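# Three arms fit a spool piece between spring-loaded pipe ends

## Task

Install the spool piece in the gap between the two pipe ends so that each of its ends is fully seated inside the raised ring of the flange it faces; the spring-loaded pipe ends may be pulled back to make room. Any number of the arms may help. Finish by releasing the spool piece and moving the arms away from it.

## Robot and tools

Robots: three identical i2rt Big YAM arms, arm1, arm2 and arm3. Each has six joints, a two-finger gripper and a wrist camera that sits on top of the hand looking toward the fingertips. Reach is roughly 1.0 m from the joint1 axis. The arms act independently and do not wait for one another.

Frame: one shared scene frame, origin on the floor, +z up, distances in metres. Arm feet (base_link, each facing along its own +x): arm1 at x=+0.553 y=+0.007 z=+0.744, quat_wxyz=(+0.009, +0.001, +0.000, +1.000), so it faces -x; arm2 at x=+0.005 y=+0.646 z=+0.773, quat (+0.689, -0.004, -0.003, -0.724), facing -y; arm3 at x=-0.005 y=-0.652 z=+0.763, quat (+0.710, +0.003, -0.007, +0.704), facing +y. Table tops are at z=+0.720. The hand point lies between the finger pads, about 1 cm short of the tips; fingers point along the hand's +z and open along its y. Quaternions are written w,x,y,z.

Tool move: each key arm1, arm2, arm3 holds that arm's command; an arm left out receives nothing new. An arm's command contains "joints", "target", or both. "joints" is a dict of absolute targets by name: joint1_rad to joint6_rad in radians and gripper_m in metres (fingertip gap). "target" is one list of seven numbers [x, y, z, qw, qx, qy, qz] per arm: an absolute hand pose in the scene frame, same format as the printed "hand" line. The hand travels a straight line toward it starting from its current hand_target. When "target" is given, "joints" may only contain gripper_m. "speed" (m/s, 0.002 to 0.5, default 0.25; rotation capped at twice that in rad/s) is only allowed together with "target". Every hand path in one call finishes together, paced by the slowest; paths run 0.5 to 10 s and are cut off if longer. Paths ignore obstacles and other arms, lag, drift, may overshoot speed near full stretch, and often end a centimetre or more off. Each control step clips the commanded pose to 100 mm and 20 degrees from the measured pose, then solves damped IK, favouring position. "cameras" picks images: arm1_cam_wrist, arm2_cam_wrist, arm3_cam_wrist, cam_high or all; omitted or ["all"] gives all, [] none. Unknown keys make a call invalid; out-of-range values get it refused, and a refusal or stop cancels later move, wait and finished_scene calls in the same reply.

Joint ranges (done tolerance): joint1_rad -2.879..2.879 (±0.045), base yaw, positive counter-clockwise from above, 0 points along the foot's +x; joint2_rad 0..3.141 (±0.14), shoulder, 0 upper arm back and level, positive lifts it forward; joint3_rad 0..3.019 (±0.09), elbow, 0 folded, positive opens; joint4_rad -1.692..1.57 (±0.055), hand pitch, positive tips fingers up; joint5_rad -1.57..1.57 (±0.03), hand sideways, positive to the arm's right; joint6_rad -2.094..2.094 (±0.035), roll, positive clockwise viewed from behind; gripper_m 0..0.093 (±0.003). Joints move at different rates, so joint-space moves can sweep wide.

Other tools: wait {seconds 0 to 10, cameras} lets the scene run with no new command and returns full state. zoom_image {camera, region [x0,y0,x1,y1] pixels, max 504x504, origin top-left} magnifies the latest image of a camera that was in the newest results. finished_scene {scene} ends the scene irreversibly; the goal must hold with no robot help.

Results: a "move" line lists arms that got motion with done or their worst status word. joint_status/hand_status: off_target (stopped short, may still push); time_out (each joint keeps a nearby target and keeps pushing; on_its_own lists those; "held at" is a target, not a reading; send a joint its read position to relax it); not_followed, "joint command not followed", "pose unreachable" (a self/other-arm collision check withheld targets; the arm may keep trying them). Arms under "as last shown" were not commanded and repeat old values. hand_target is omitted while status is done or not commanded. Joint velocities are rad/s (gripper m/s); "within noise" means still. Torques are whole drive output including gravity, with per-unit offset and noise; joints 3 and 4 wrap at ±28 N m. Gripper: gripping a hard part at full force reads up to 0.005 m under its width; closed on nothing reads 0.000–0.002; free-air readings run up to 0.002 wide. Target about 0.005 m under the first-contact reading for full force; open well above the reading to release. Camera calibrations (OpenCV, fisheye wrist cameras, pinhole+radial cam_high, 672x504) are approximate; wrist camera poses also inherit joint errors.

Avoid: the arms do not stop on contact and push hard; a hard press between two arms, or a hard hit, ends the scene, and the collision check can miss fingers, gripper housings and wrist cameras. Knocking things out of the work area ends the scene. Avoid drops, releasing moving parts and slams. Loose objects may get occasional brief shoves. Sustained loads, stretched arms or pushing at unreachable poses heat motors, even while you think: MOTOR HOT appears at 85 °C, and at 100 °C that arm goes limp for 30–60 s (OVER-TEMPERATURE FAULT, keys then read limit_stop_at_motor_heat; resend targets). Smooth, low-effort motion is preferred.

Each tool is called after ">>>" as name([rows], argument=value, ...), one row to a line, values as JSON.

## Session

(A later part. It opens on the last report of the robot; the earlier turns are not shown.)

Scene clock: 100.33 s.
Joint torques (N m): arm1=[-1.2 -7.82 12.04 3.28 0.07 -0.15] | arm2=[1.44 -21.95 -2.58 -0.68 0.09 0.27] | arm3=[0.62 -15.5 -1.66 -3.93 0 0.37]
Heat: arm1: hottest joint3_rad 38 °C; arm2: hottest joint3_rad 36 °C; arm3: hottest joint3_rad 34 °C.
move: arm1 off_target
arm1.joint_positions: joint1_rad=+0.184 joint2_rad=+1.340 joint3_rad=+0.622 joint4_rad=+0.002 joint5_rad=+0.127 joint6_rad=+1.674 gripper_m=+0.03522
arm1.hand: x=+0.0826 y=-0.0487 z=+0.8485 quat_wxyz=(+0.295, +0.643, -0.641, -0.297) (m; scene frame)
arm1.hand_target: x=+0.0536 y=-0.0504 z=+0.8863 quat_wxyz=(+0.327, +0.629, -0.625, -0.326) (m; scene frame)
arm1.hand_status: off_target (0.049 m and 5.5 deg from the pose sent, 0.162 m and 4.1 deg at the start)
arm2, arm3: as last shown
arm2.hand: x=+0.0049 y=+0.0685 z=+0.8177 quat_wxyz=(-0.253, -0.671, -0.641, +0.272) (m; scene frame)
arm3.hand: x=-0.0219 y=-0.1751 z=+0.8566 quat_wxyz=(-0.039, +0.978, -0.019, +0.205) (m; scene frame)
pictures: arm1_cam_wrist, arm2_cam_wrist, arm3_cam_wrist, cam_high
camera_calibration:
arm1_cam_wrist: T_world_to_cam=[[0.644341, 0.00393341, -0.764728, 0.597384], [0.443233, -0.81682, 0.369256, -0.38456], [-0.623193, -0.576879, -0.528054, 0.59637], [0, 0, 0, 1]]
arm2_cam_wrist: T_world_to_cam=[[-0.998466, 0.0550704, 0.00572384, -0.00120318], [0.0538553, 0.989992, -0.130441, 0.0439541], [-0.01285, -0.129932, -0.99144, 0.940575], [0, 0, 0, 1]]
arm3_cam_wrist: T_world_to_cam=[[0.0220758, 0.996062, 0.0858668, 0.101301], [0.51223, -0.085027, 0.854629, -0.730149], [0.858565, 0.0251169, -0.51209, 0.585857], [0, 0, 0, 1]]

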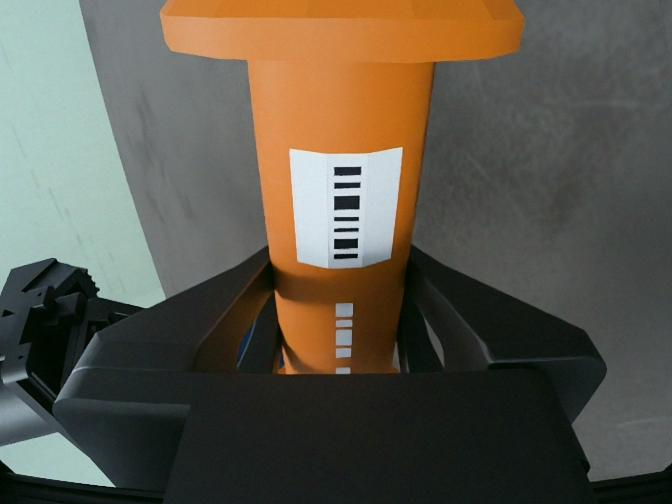

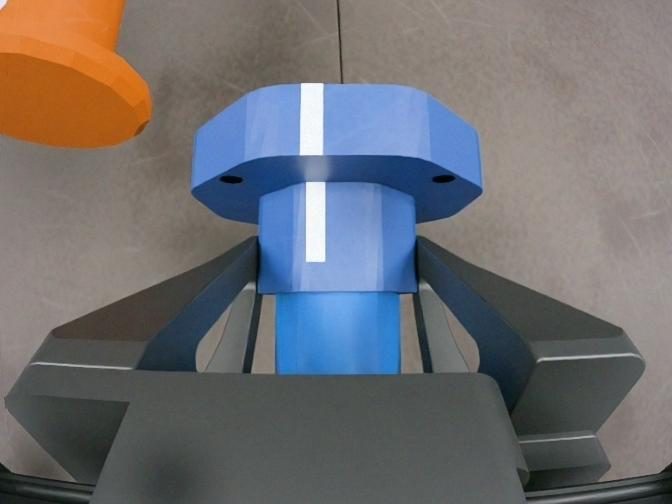

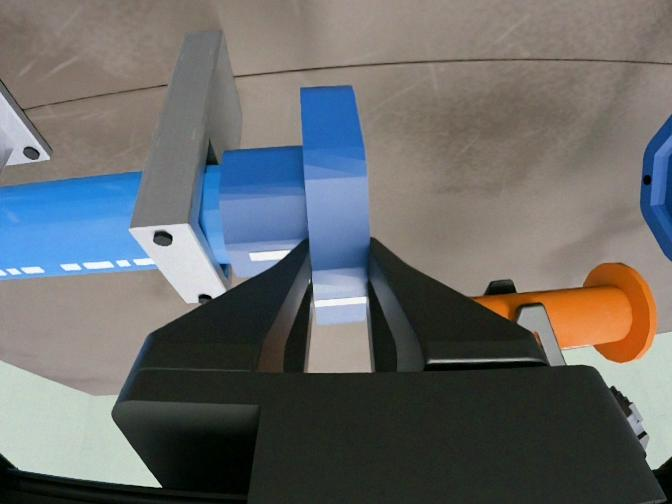

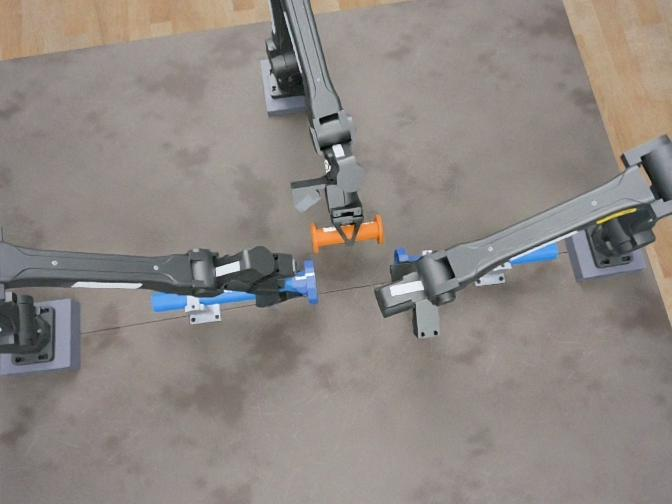

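>>> move(arm1={"target":[-0.012,-0.054,0.866,0.3276,0.6294,-0.625,-0.3253],"speed":0.12})

>>> zoom_image(camera="cam_high", region=[290, 200, 420, 320])

Scene clock: 108.27 s.
Joint torques (N m): arm1=[-1.26 -10.29 11.62 3.23 0.04 -0.15] | arm2=[1.38 -21.95 -2.59 -0.69 0.1 0.26] | arm3=[0.91 -16.03 -1.48 -4.04 0.05 0.42]
move: arm1 off_target
arm1.joint_positions: joint1_rad=+0.169 joint2_rad=+1.535 joint3_rad=+0.764 joint4_rad=+0.057 joint5_rad=+0.114 joint6_rad=+1.664 gripper_m=+0.03522
arm1.hand: x=+0.0210 y=-0.0529 z=+0.8306 quat_wxyz=(+0.296, +0.643, -0.641, -0.297) (m; scene frame)
arm1.hand_target: x=-0.0085 y=-0.0534 z=+0.8673 quat_wxyz=(+0.327, +0.629, -0.625, -0.326) (m; scene frame)
arm1.hand_status: off_target (0.048 m and 5.4 deg from the pose sent, 0.096 m and 5.5 deg at the start)
arm2, arm3: as last shown
pictures: arm1_cam_wrist, arm2_cam_wrist, arm3_cam_wrist, cam_high
camera_calibration:
arm1_cam_wrist: T_world_to_cam=[[0.643635, 0.0036362, -0.765324, 0.623972], [0.444383, -0.815927, 0.369848, -0.3546], [-0.623103, -0.578144, -0.526775, 0.544984], [0, 0, 0, 1]]
arm2_cam_wrist: T_world_to_cam=[[-0.998466, 0.0550704, 0.00572384, -0.00120318], [0.0538553, 0.989992, -0.130441, 0.0439541], [-0.01285, -0.129932, -0.99144, 0.940575], [0, 0, 0, 1]]
arm3_cam_wrist: T_world_to_cam=[[0.0220758, 0.996062, 0.0858668, 0.101301], [0.51223, -0.085027, 0.854629, -0.730149], [0.858565, 0.0251169, -0.51209, 0.585857], [0, 0, 0, 1]]

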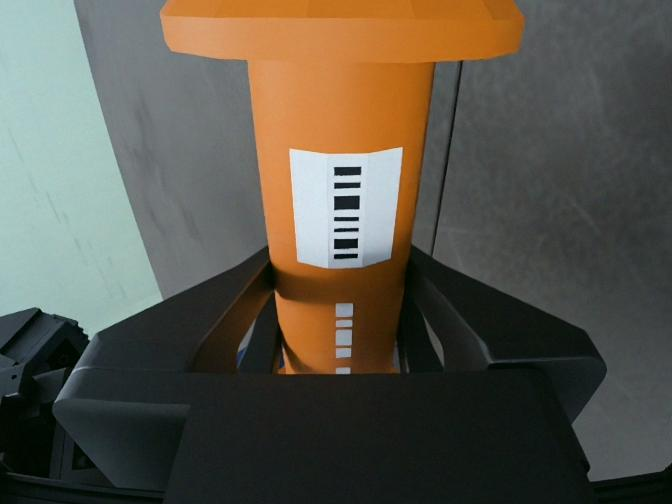

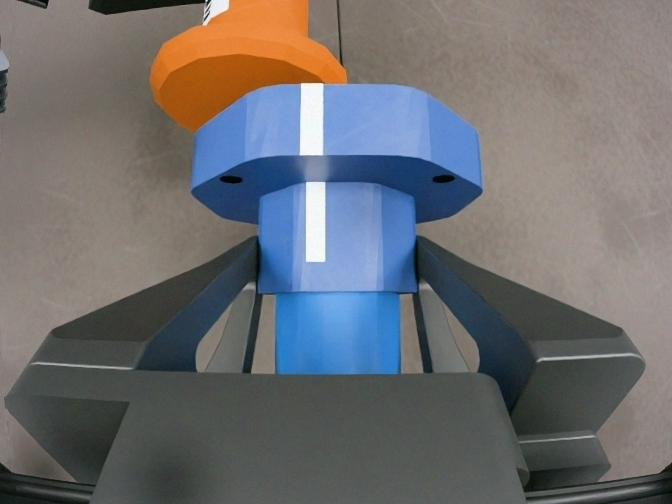

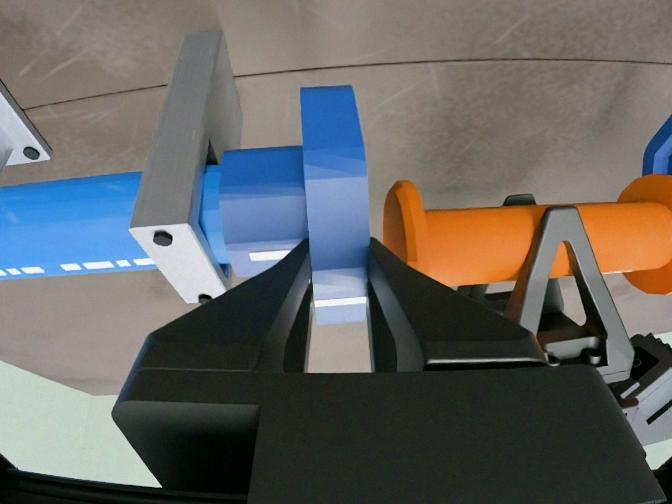

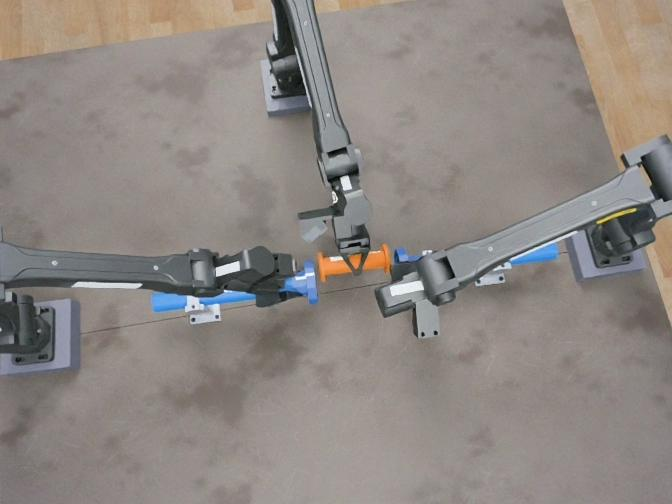

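Scaled by 3.877 from the camera's 672x504 image, which has a finer 960x720 frame.

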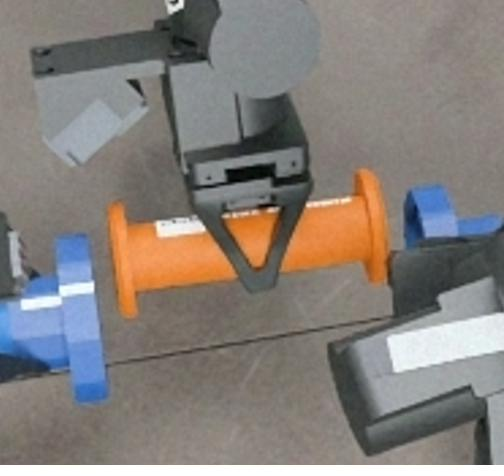

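>>> move(arm1={"target":[-0.042,-0.050,0.858,0.3276,0.6294,-0.625,-0.3253],"speed":0.08})

>>> zoom_image(camera="cam_high", region=[290, 200, 420, 320])

>>> zoom_image(camera="arm3_cam_wrist", region=[270, 50, 672, 330])

Scene clock: 121.27 s.
Joint torques (N m): arm1=[-1.2 -11.58 11.54 3.26 0.04 -0.15] | arm2=[1.44 -21.95 -2.61 -0.68 0.1 0.27] | arm3=[0.85 -16.44 -1.63 -4.18 -0.01 0.38]
move: arm1 off_target
arm1.joint_positions: joint1_rad=+0.150 joint2_rad=+1.619 joint3_rad=+0.839 joint4_rad=+0.067 joint5_rad=+0.099 joint6_rad=+1.653 gripper_m=+0.03522
arm1.hand: x=-0.0090 y=-0.0492 z=+0.8222 quat_wxyz=(+0.296, +0.643, -0.641, -0.296) (m; scene frame)
arm1.hand_target: x=-0.0386 y=-0.0495 z=+0.8594 quat_wxyz=(+0.327, +0.629, -0.625, -0.326) (m; scene frame)
arm1.hand_status: off_target (0.049 m and 5.5 deg from the pose sent, 0.069 m and 5.4 deg at the start)
arm2, arm3: as last shown
pictures: arm1_cam_wrist, arm2_cam_wrist, arm3_cam_wrist, cam_high
camera_calibration:
arm1_cam_wrist: T_world_to_cam=[[0.644392, 0.00147873, -0.764694, 0.636219], [0.443106, -0.815725, 0.371819, -0.336668], [-0.62323, -0.578437, -0.526302, 0.523602], [0, 0, 0, 1]]
arm2_cam_wrist: T_world_to_cam=[[-0.998466, 0.0550704, 0.00572384, -0.00120318], [0.0538553, 0.989992, -0.130441, 0.0439541], [-0.01285, -0.129932, -0.99144, 0.940575], [0, 0, 0, 1]]
arm3_cam_wrist: T_world_to_cam=[[0.0220758, 0.996062, 0.0858668, 0.101301], [0.51223, -0.085027, 0.854629, -0.730149], [0.858565, 0.0251169, -0.51209, 0.585857], [0, 0, 0, 1]]

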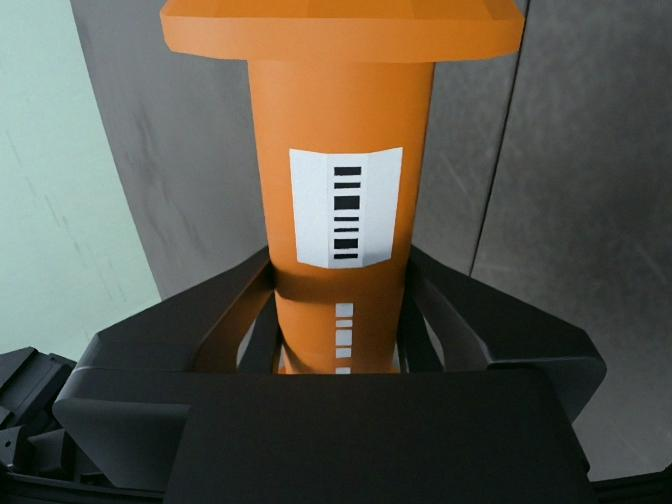

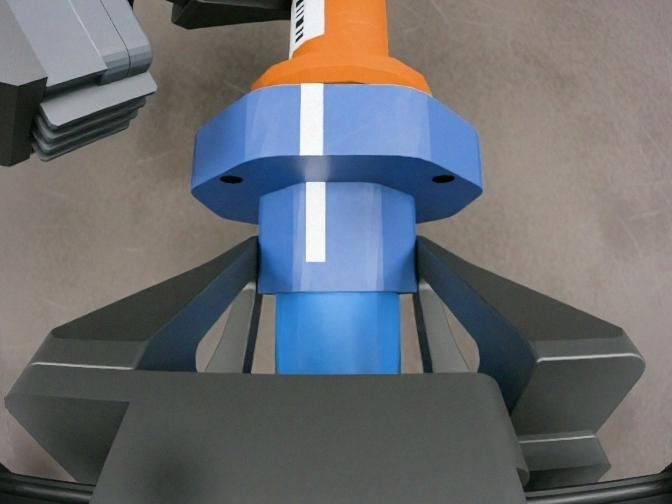

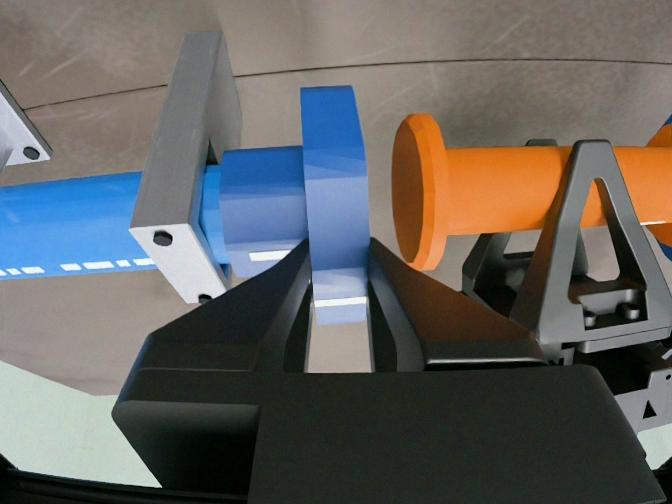

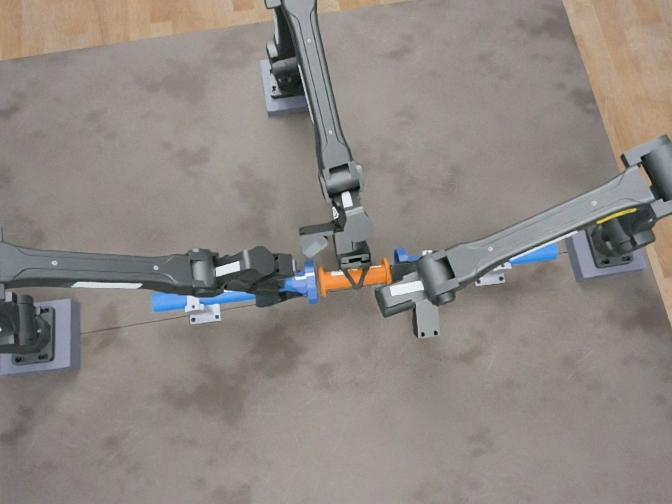

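Scaled by 3.877 from the camera's 672x504 image, which has a finer 960x720 frame.

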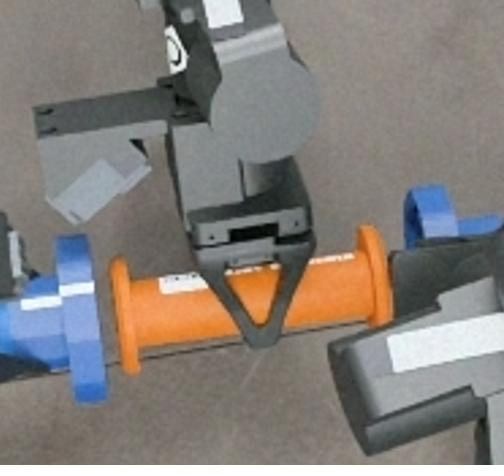

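Scaled by 1.254 from the camera's 672x504 image, which has a finer 960x720 frame.

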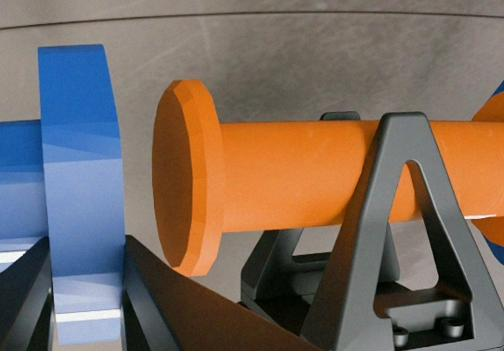

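>>> move(arm2={"target":[0.006,0.045,0.82,0.234,0.685,0.644,-0.249],"speed":0.05})

>>> zoom_image(camera="cam_high", region=[290, 200, 420, 320])

Scene clock: 129.70 s.
Joint torques (N m): arm1=[-1.2 -11.52 11.52 3.26 0.04 -0.14] | arm2=[1.2 -12.04 10.51 0.7 0.04 0.22] | arm3=[1.67 -15.74 -1.68 -3.93 0.05 0.39]
move: arm2 done
arm1.joint_positions: joint1_rad=+0.150 joint2_rad=+1.619 joint3_rad=+0.840 joint4_rad=+0.067 joint5_rad=+0.099 joint6_rad=+1.653 gripper_m=+0.03522
arm1.hand: x=-0.0094 y=-0.0492 z=+0.8226 quat_wxyz=(+0.296, +0.643, -0.641, -0.297) (m; scene frame)
arm2.joint_positions: joint1_rad=+0.065 joint2_rad=+1.752 joint3_rad=+0.996 joint4_rad=-0.123 joint5_rad=+0.049 joint6_rad=+0.045 gripper_m=+0.04995
arm2.hand: x=+0.0051 y=+0.0548 z=+0.8187 quat_wxyz=(-0.234, -0.679, -0.648, +0.253) (m; scene frame)
arm2.hand_target: x=+0.0059 y=+0.0453 z=+0.8200 quat_wxyz=(-0.234, -0.685, -0.644, +0.249) (m; scene frame)
arm2.hand_status: done (0.010 m and 0.9 deg from the pose sent, 0.024 m and 3.8 deg at the start)
arm3: as last shown
pictures: arm1_cam_wrist, arm2_cam_wrist, arm3_cam_wrist, cam_high
camera_calibration:
arm1_cam_wrist: T_world_to_cam=[[0.643813, 0.00178394, -0.765181, 0.637105], [0.443589, -0.815687, 0.371328, -0.336278], [-0.623485, -0.578491, -0.525941, 0.523257], [0, 0, 0, 1]]
arm2_cam_wrist: T_world_to_cam=[[-0.998367, 0.056695, 0.00701408, -0.00141341], [0.0560439, 0.995821, -0.0721015, 0.00955657], [-0.0110726, -0.0715906, -0.997373, 0.941459], [0, 0, 0, 1]]
arm3_cam_wrist: T_world_to_cam=[[0.0220758, 0.996062, 0.0858668, 0.101301], [0.51223, -0.085027, 0.854629, -0.730149], [0.858565, 0.0251169, -0.51209, 0.585857], [0, 0, 0, 1]]

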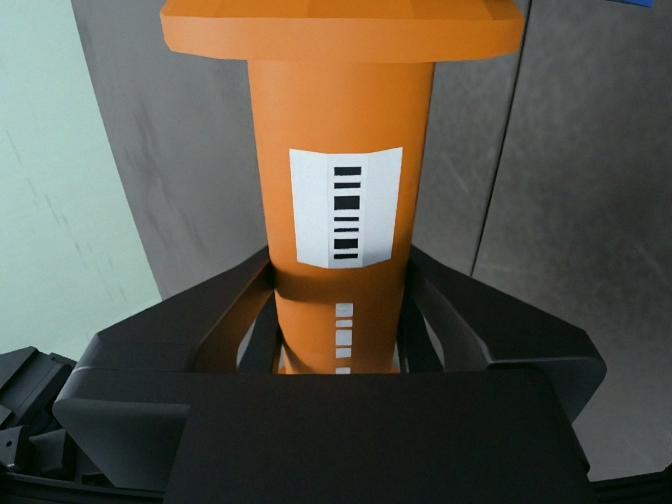

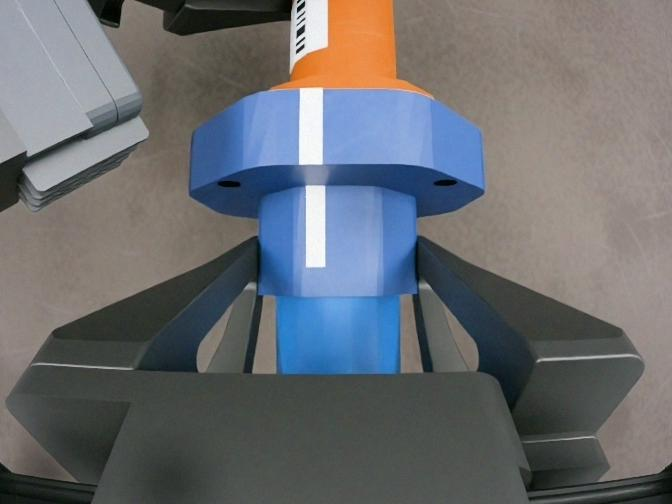

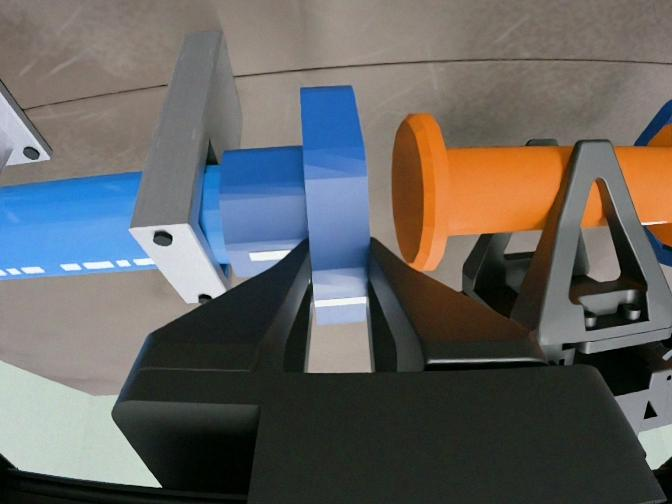

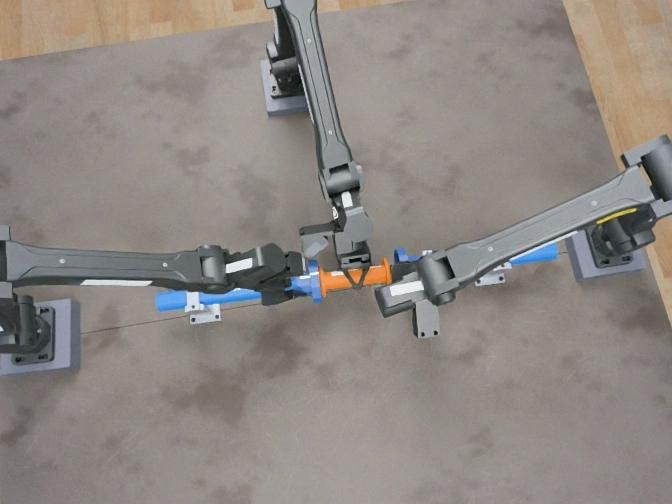

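Scaled by 3.877 from the camera's 672x504 image, which has a finer 960x720 frame.

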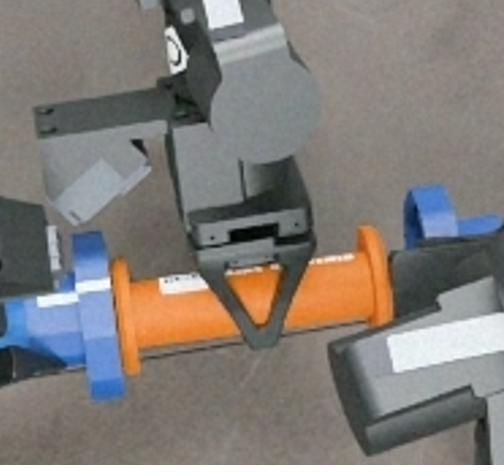

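>>> move(arm1={"target":[-0.043,-0.034,0.858,0.3276,0.6294,-0.625,-0.3253],"speed":0.05})

>>> zoom_image(camera="cam_high", region=[290, 200, 420, 320])

Scene clock: 133.87 s.
Joint torques (N m): arm1=[-2.2 -11.63 11.36 3.37 0.13 -0.19] | arm2=[1.2 -12.1 10.5 0.73 0.03 0.22] | arm3=[0.73 -15.97 -1.68 -3.92 0.03 0.39]
move: arm1 off_target
arm1.joint_positions: joint1_rad=+0.128 joint2_rad=+1.619 joint3_rad=+0.840 joint4_rad=+0.067 joint5_rad=+0.068 joint6_rad=+1.637 gripper_m=+0.03522
arm1.hand: x=-0.0102 y=-0.0425 z=+0.8223 quat_wxyz=(+0.300, +0.646, -0.639, -0.291) (m; scene frame)
arm1.hand_target: x=-0.0395 y=-0.0336 z=+0.8592 quat_wxyz=(+0.327, +0.629, -0.625, -0.326) (m; scene frame)
arm1.hand_status: off_target (0.049 m and 5.6 deg from the pose sent, 0.051 m and 5.4 deg at the start)
arm2.joint_positions: joint1_rad=+0.065 joint2_rad=+1.752 joint3_rad=+0.996 joint4_rad=-0.124 joint5_rad=+0.049 joint6_rad=+0.045 gripper_m=+0.04995
arm2.hand: x=+0.0051 y=+0.0550 z=+0.8186 quat_wxyz=(-0.233, -0.679, -0.648, +0.253) (m; scene frame)
arm3: as last shown
pictures: arm1_cam_wrist, arm2_cam_wrist, arm3_cam_wrist, cam_high
camera_calibration:
arm1_cam_wrist: T_world_to_cam=[[0.645531, 0.00381076, -0.763725, 0.636312], [0.452854, -0.807141, 0.378743, -0.33595], [-0.61499, -0.590346, -0.52276, 0.523446], [0, 0, 0, 1]]
arm2_cam_wrist: T_world_to_cam=[[-0.998352, 0.05698, 0.0068499, -0.00130928], [0.0563524, 0.995886, -0.0709646, 0.00839398], [-0.0108653, -0.0704616, -0.997455, 0.941298], [0, 0, 0, 1]]
arm3_cam_wrist: T_world_to_cam=[[0.0220758, 0.996062, 0.0858668, 0.101301], [0.51223, -0.085027, 0.854629, -0.730149], [0.858565, 0.0251169, -0.51209, 0.585857], [0, 0, 0, 1]]

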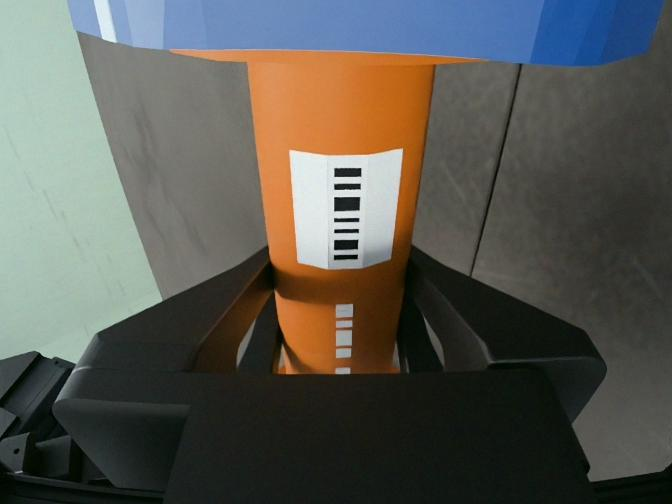

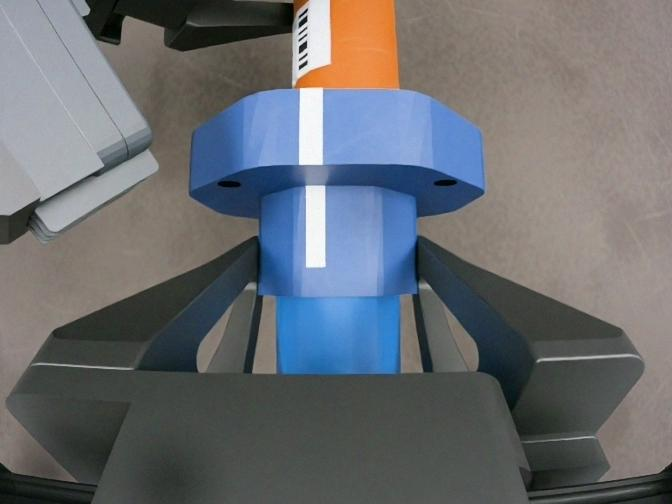

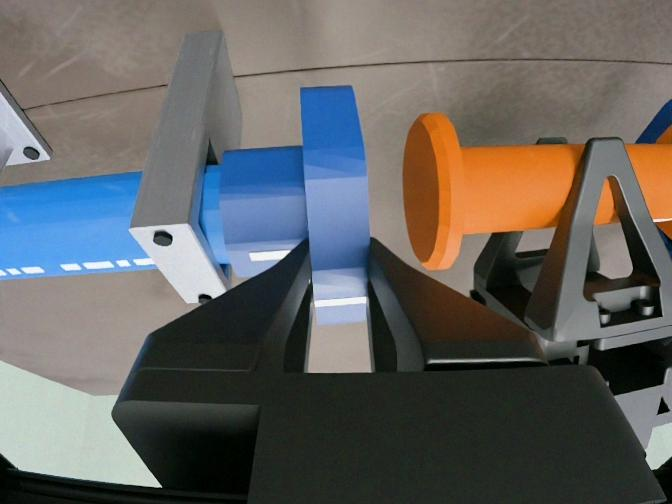

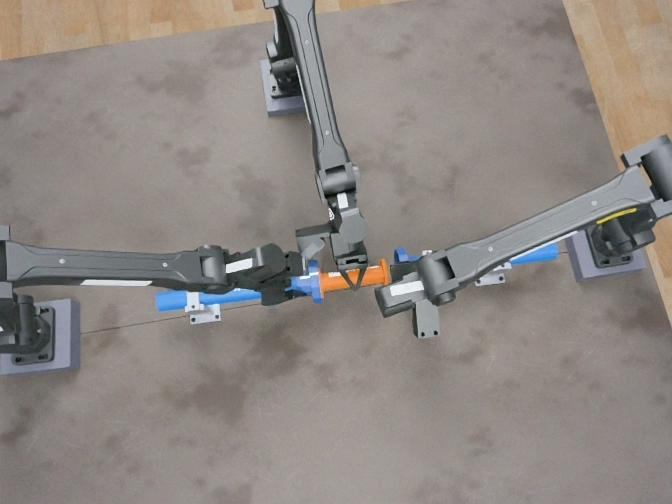

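Scaled by 3.877 from the camera's 672x504 image, which has a finer 960x720 frame.

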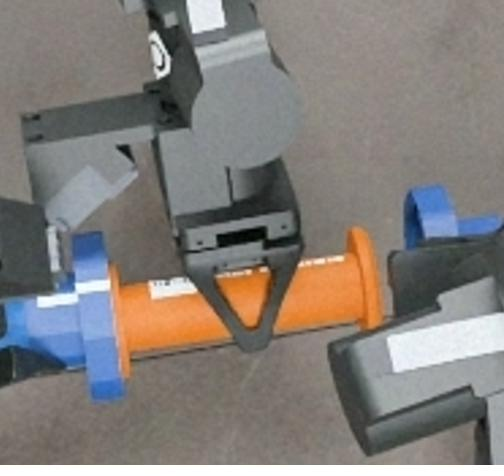

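>>> move(arm3={"target":[-0.016,-0.147,0.85,0.004,0.976,-0.02,0.216],"speed":0.06})

>>> zoom_image(camera="cam_high", region=[290, 200, 420, 320])

Scene clock: 139.10 s.
Joint torques (N m): arm1=[-2.2 -11.58 11.34 3.37 0.14 -0.18] | arm2=[1.2 -12.1 10.5 0.73 0.04 0.22] | arm3=[-1.61 -11.63 8.5 -0.94 0.11 0.07]
move: arm3 off_target
arm1, arm2: as last shown
arm1.joint_positions: joint1_rad=+0.128 joint2_rad=+1.619 joint3_rad=+0.840 joint4_rad=+0.067 joint5_rad=+0.068 joint6_rad=+1.636 gripper_m=+0.03522
arm1.hand: x=-0.0102 y=-0.0423 z=+0.8223 quat_wxyz=(+0.300, +0.647, -0.638, -0.292) (m; scene frame)
arm3.joint_positions: joint1_rad=+0.185 joint2_rad=+1.806 joint3_rad=+1.363 joint4_rad=-1.169 joint5_rad=+0.419 joint6_rad=-1.360 gripper_m=+0.01629
arm3.hand: x=-0.0254 y=-0.1370 z=+0.8587 quat_wxyz=(-0.027, +0.977, -0.014, +0.211) (m; scene frame)
arm3.hand_target: x=-0.0162 y=-0.1470 z=+0.8504 quat_wxyz=(+0.004, +0.976, -0.020, +0.216) (m; scene frame)
arm3.hand_status: off_target (0.016 m and 3.7 deg from the pose sent, 0.029 m and 5.1 deg at the start)
pictures: arm1_cam_wrist, arm2_cam_wrist, arm3_cam_wrist, cam_high
camera_calibration:
arm1_cam_wrist: T_world_to_cam=[[0.64553, 0.00508738, -0.763718, 0.636368], [0.453579, -0.807078, 0.37801, -0.335208], [-0.614457, -0.590423, -0.523301, 0.52397], [0, 0, 0, 1]]
arm2_cam_wrist: T_world_to_cam=[[-0.998352, 0.05698, 0.0068499, -0.00130928], [0.0563524, 0.995886, -0.0709646, 0.00839398], [-0.0108653, -0.0704616, -0.997455, 0.941298], [0, 0, 0, 1]]
arm3_cam_wrist: T_world_to_cam=[[0.0167525, 0.998075, 0.0597163, 0.0858912], [0.501652, -0.0600536, 0.862983, -0.73095], [0.864907, 0.0154997, -0.501692, 0.578865], [0, 0, 0, 1]]

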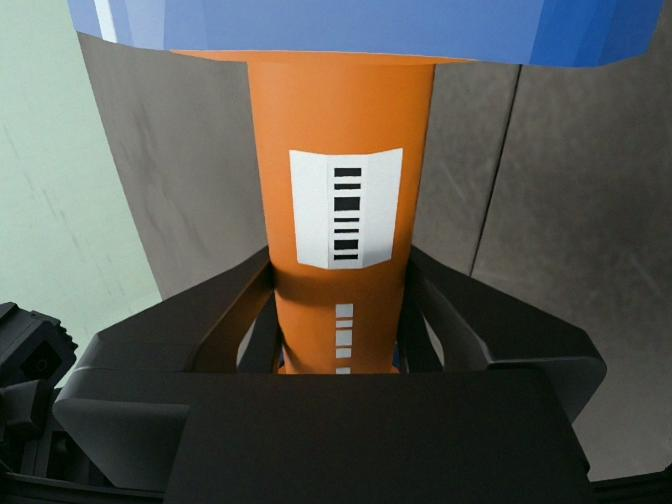

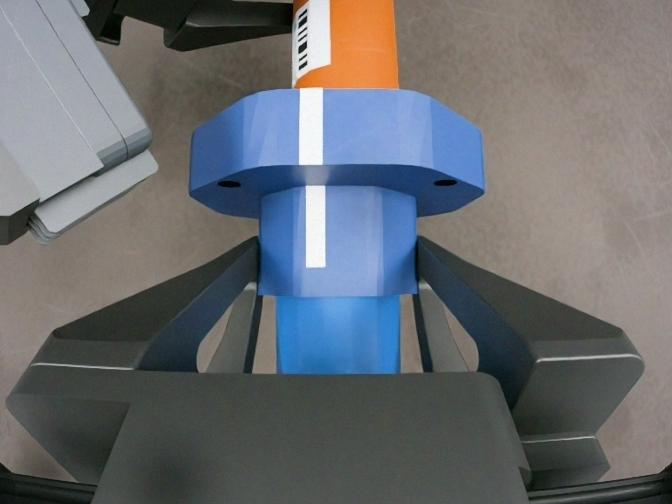

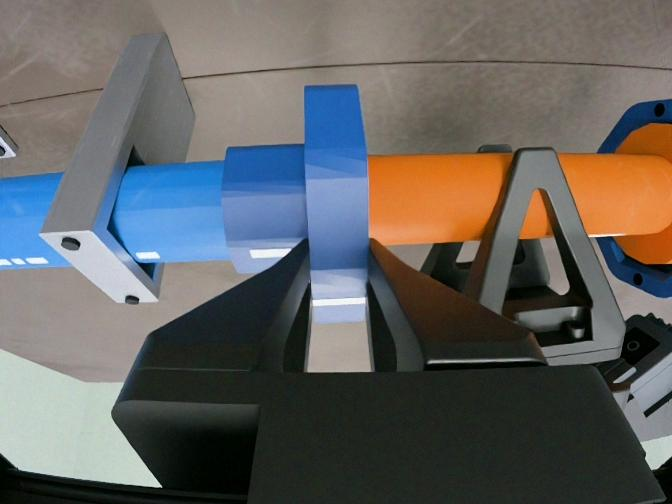

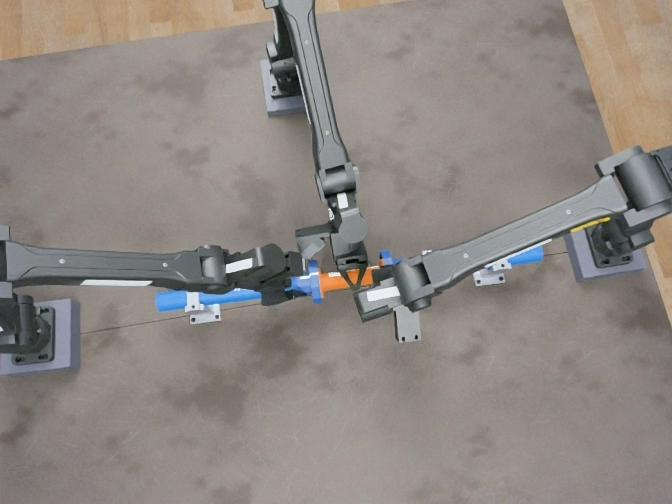

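Scaled by 3.877 from the camera's 672x504 image, which has a finer 960x720 frame.

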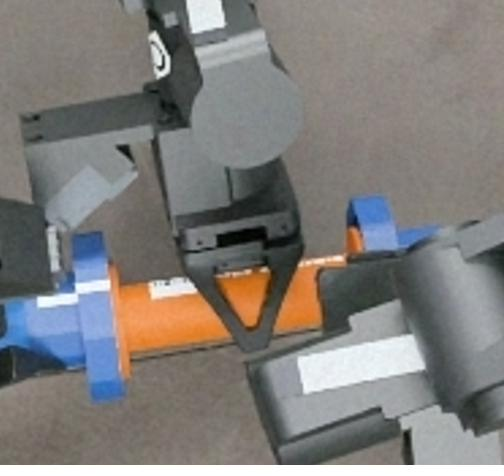

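>>> move(arm3={"target":[-0.016,-0.118,0.853,0.004,0.976,-0.02,0.216],"speed":0.06}, cameras=[])

>>> move(arm2={"joints":{"gripper_m":0.075}}, arm3={"joints":{"gripper_m":0.045}})

>>> zoom_image(camera="cam_high", region=[290, 200, 420, 320])

Scene clock: 143.47 s.
Joint torques (N m): arm1=[-1.96 -11.63 11.34 3.38 0.19 -0.17] | arm2=[1.26 -11.93 10.51 0.87 0.04 0.21] | arm3=[-1.96 -10.7 11.67 0.61 0 -0.05]
move: arm3 off_target
arm1.joint_positions: joint1_rad=+0.125 joint2_rad=+1.619 joint3_rad=+0.840 joint4_rad=+0.067 joint5_rad=+0.067 joint6_rad=+1.635 gripper_m=+0.03522
arm1.hand: x=-0.0103 y=-0.0408 z=+0.8222 quat_wxyz=(+0.299, +0.646, -0.639, -0.292) (m; scene frame)
arm2.joint_positions: joint1_rad=+0.065 joint2_rad=+1.752 joint3_rad=+0.996 joint4_rad=-0.128 joint5_rad=+0.049 joint6_rad=+0.045 gripper_m=+0.04995
arm2.hand: x=+0.0051 y=+0.0556 z=+0.8180 quat_wxyz=(-0.232, -0.680, -0.648, +0.252) (m; scene frame)
arm3.joint_positions: joint1_rad=+0.179 joint2_rad=+1.849 joint3_rad=+1.424 joint4_rad=-1.242 joint5_rad=+0.419 joint6_rad=-1.358 gripper_m=+0.01629
arm3.hand: x=-0.0231 y=-0.1316 z=+0.8591 quat_wxyz=(+0.000, +0.976, -0.013, +0.216) (m; scene frame)
arm3.hand_target: x=-0.0159 y=-0.1186 z=+0.8530 quat_wxyz=(+0.004, +0.976, -0.020, +0.216) (m; scene frame)
arm3.hand_status: off_target (0.016 m and 1.0 deg from the pose sent, 0.022 m and 3.7 deg at the start)
pictures: none

Scene clock: 144.13 s.
Joint torques (N m): arm1=[-1.73 -11.58 11.36 3.38 0.18 -0.17] | arm2=[1.2 -12.16 10.48 1.17 0.04 0.17] | arm3=[-2.26 -11.22 11.21 0.64 0.11 -0.04]
move: arm2 done; arm3 done
arm1.joint_positions: joint1_rad=+0.122 joint2_rad=+1.619 joint3_rad=+0.840 joint4_rad=+0.067 joint5_rad=+0.067 joint6_rad=+1.635 gripper_m=+0.03522
arm1.hand: x=-0.0105 y=-0.0393 z=+0.8222 quat_wxyz=(+0.299, +0.645, -0.640, -0.292) (m; scene frame)
arm2.joint_positions: joint1_rad=+0.065 joint2_rad=+1.753 joint3_rad=+0.996 joint4_rad=-0.137 joint5_rad=+0.049 joint6_rad=+0.051 gripper_m=+0.07486
arm2.joint_status: all done
arm2.hand: x=+0.0051 y=+0.0574 z=+0.8161 quat_wxyz=(-0.230, -0.683, -0.648, +0.248) (m; scene frame)
arm3.joint_positions: joint1_rad=+0.177 joint2_rad=+1.862 joint3_rad=+1.429 joint4_rad=-1.243 joint5_rad=+0.419 joint6_rad=-1.358 gripper_m=+0.04490
arm3.joint_status: all done
arm3.hand: x=-0.0222 y=-0.1305 z=+0.8539 quat_wxyz=(+0.004, +0.976, -0.013, +0.217) (m; scene frame)
pictures: arm1_cam_wrist, arm2_cam_wrist, arm3_cam_wrist, cam_high
camera_calibration:
arm1_cam_wrist: T_world_to_cam=[[0.645601, 0.0021385, -0.763672, 0.636362], [0.45003, -0.80898, 0.378186, -0.332897], [-0.616987, -0.587832, -0.52324, 0.525616], [0, 0, 0, 1]]
arm2_cam_wrist: T_world_to_cam=[[-0.998092, 0.0616124, 0.00393222, 0.000640094], [0.0612838, 0.996451, -0.0576969, -0.00509508], [-0.00747311, -0.0573458, -0.998326, 0.939006], [0, 0, 0, 1]]
arm3_cam_wrist: T_world_to_cam=[[0.0270502, 0.999632, -0.00206141, 0.132822], [0.491595, -0.011507, 0.870748, -0.728466], [0.870404, -0.0245673, -0.491726, 0.559969], [0, 0, 0, 1]]

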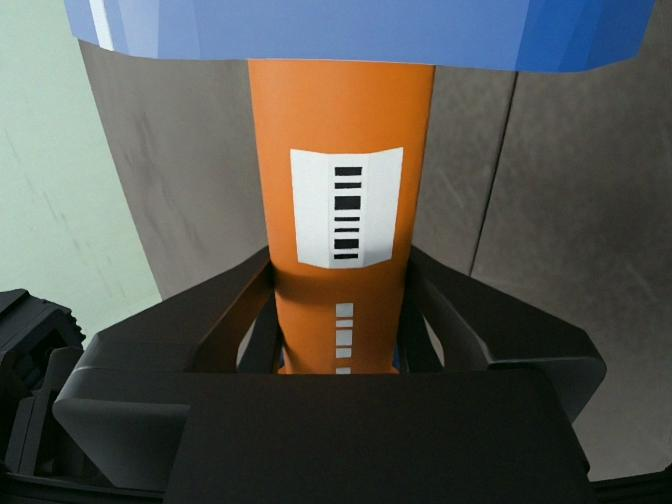

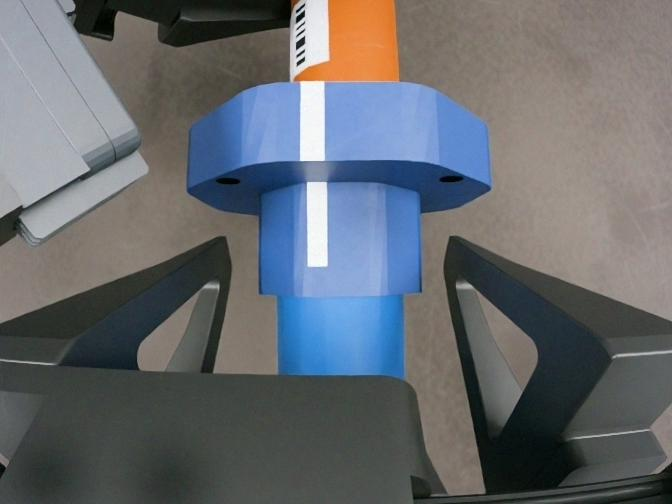

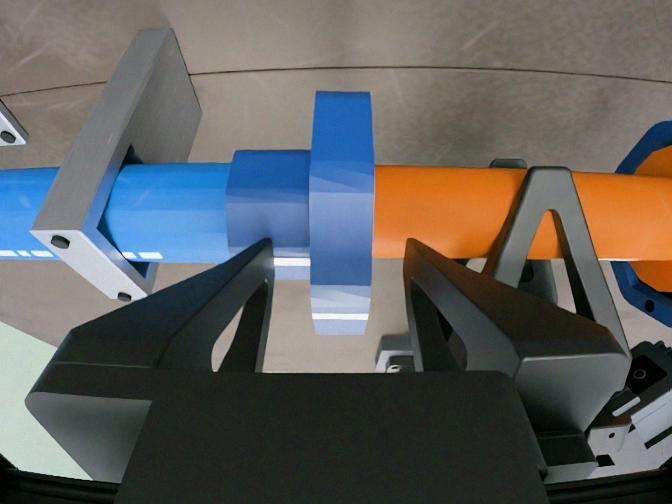

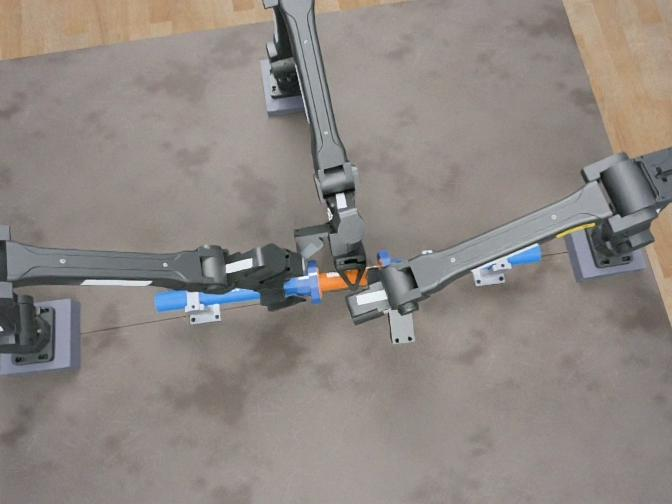

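Scaled by 3.877 from the camera's 672x504 image, which has a finer 960x720 frame.

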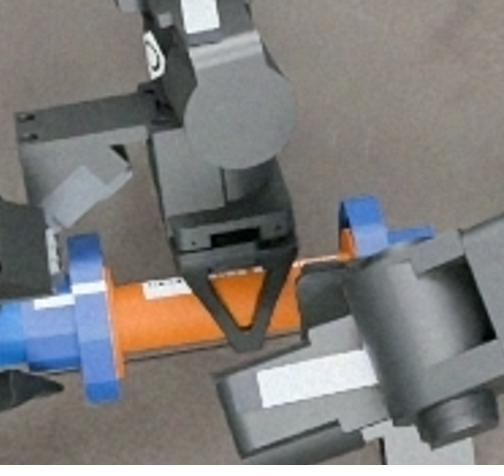

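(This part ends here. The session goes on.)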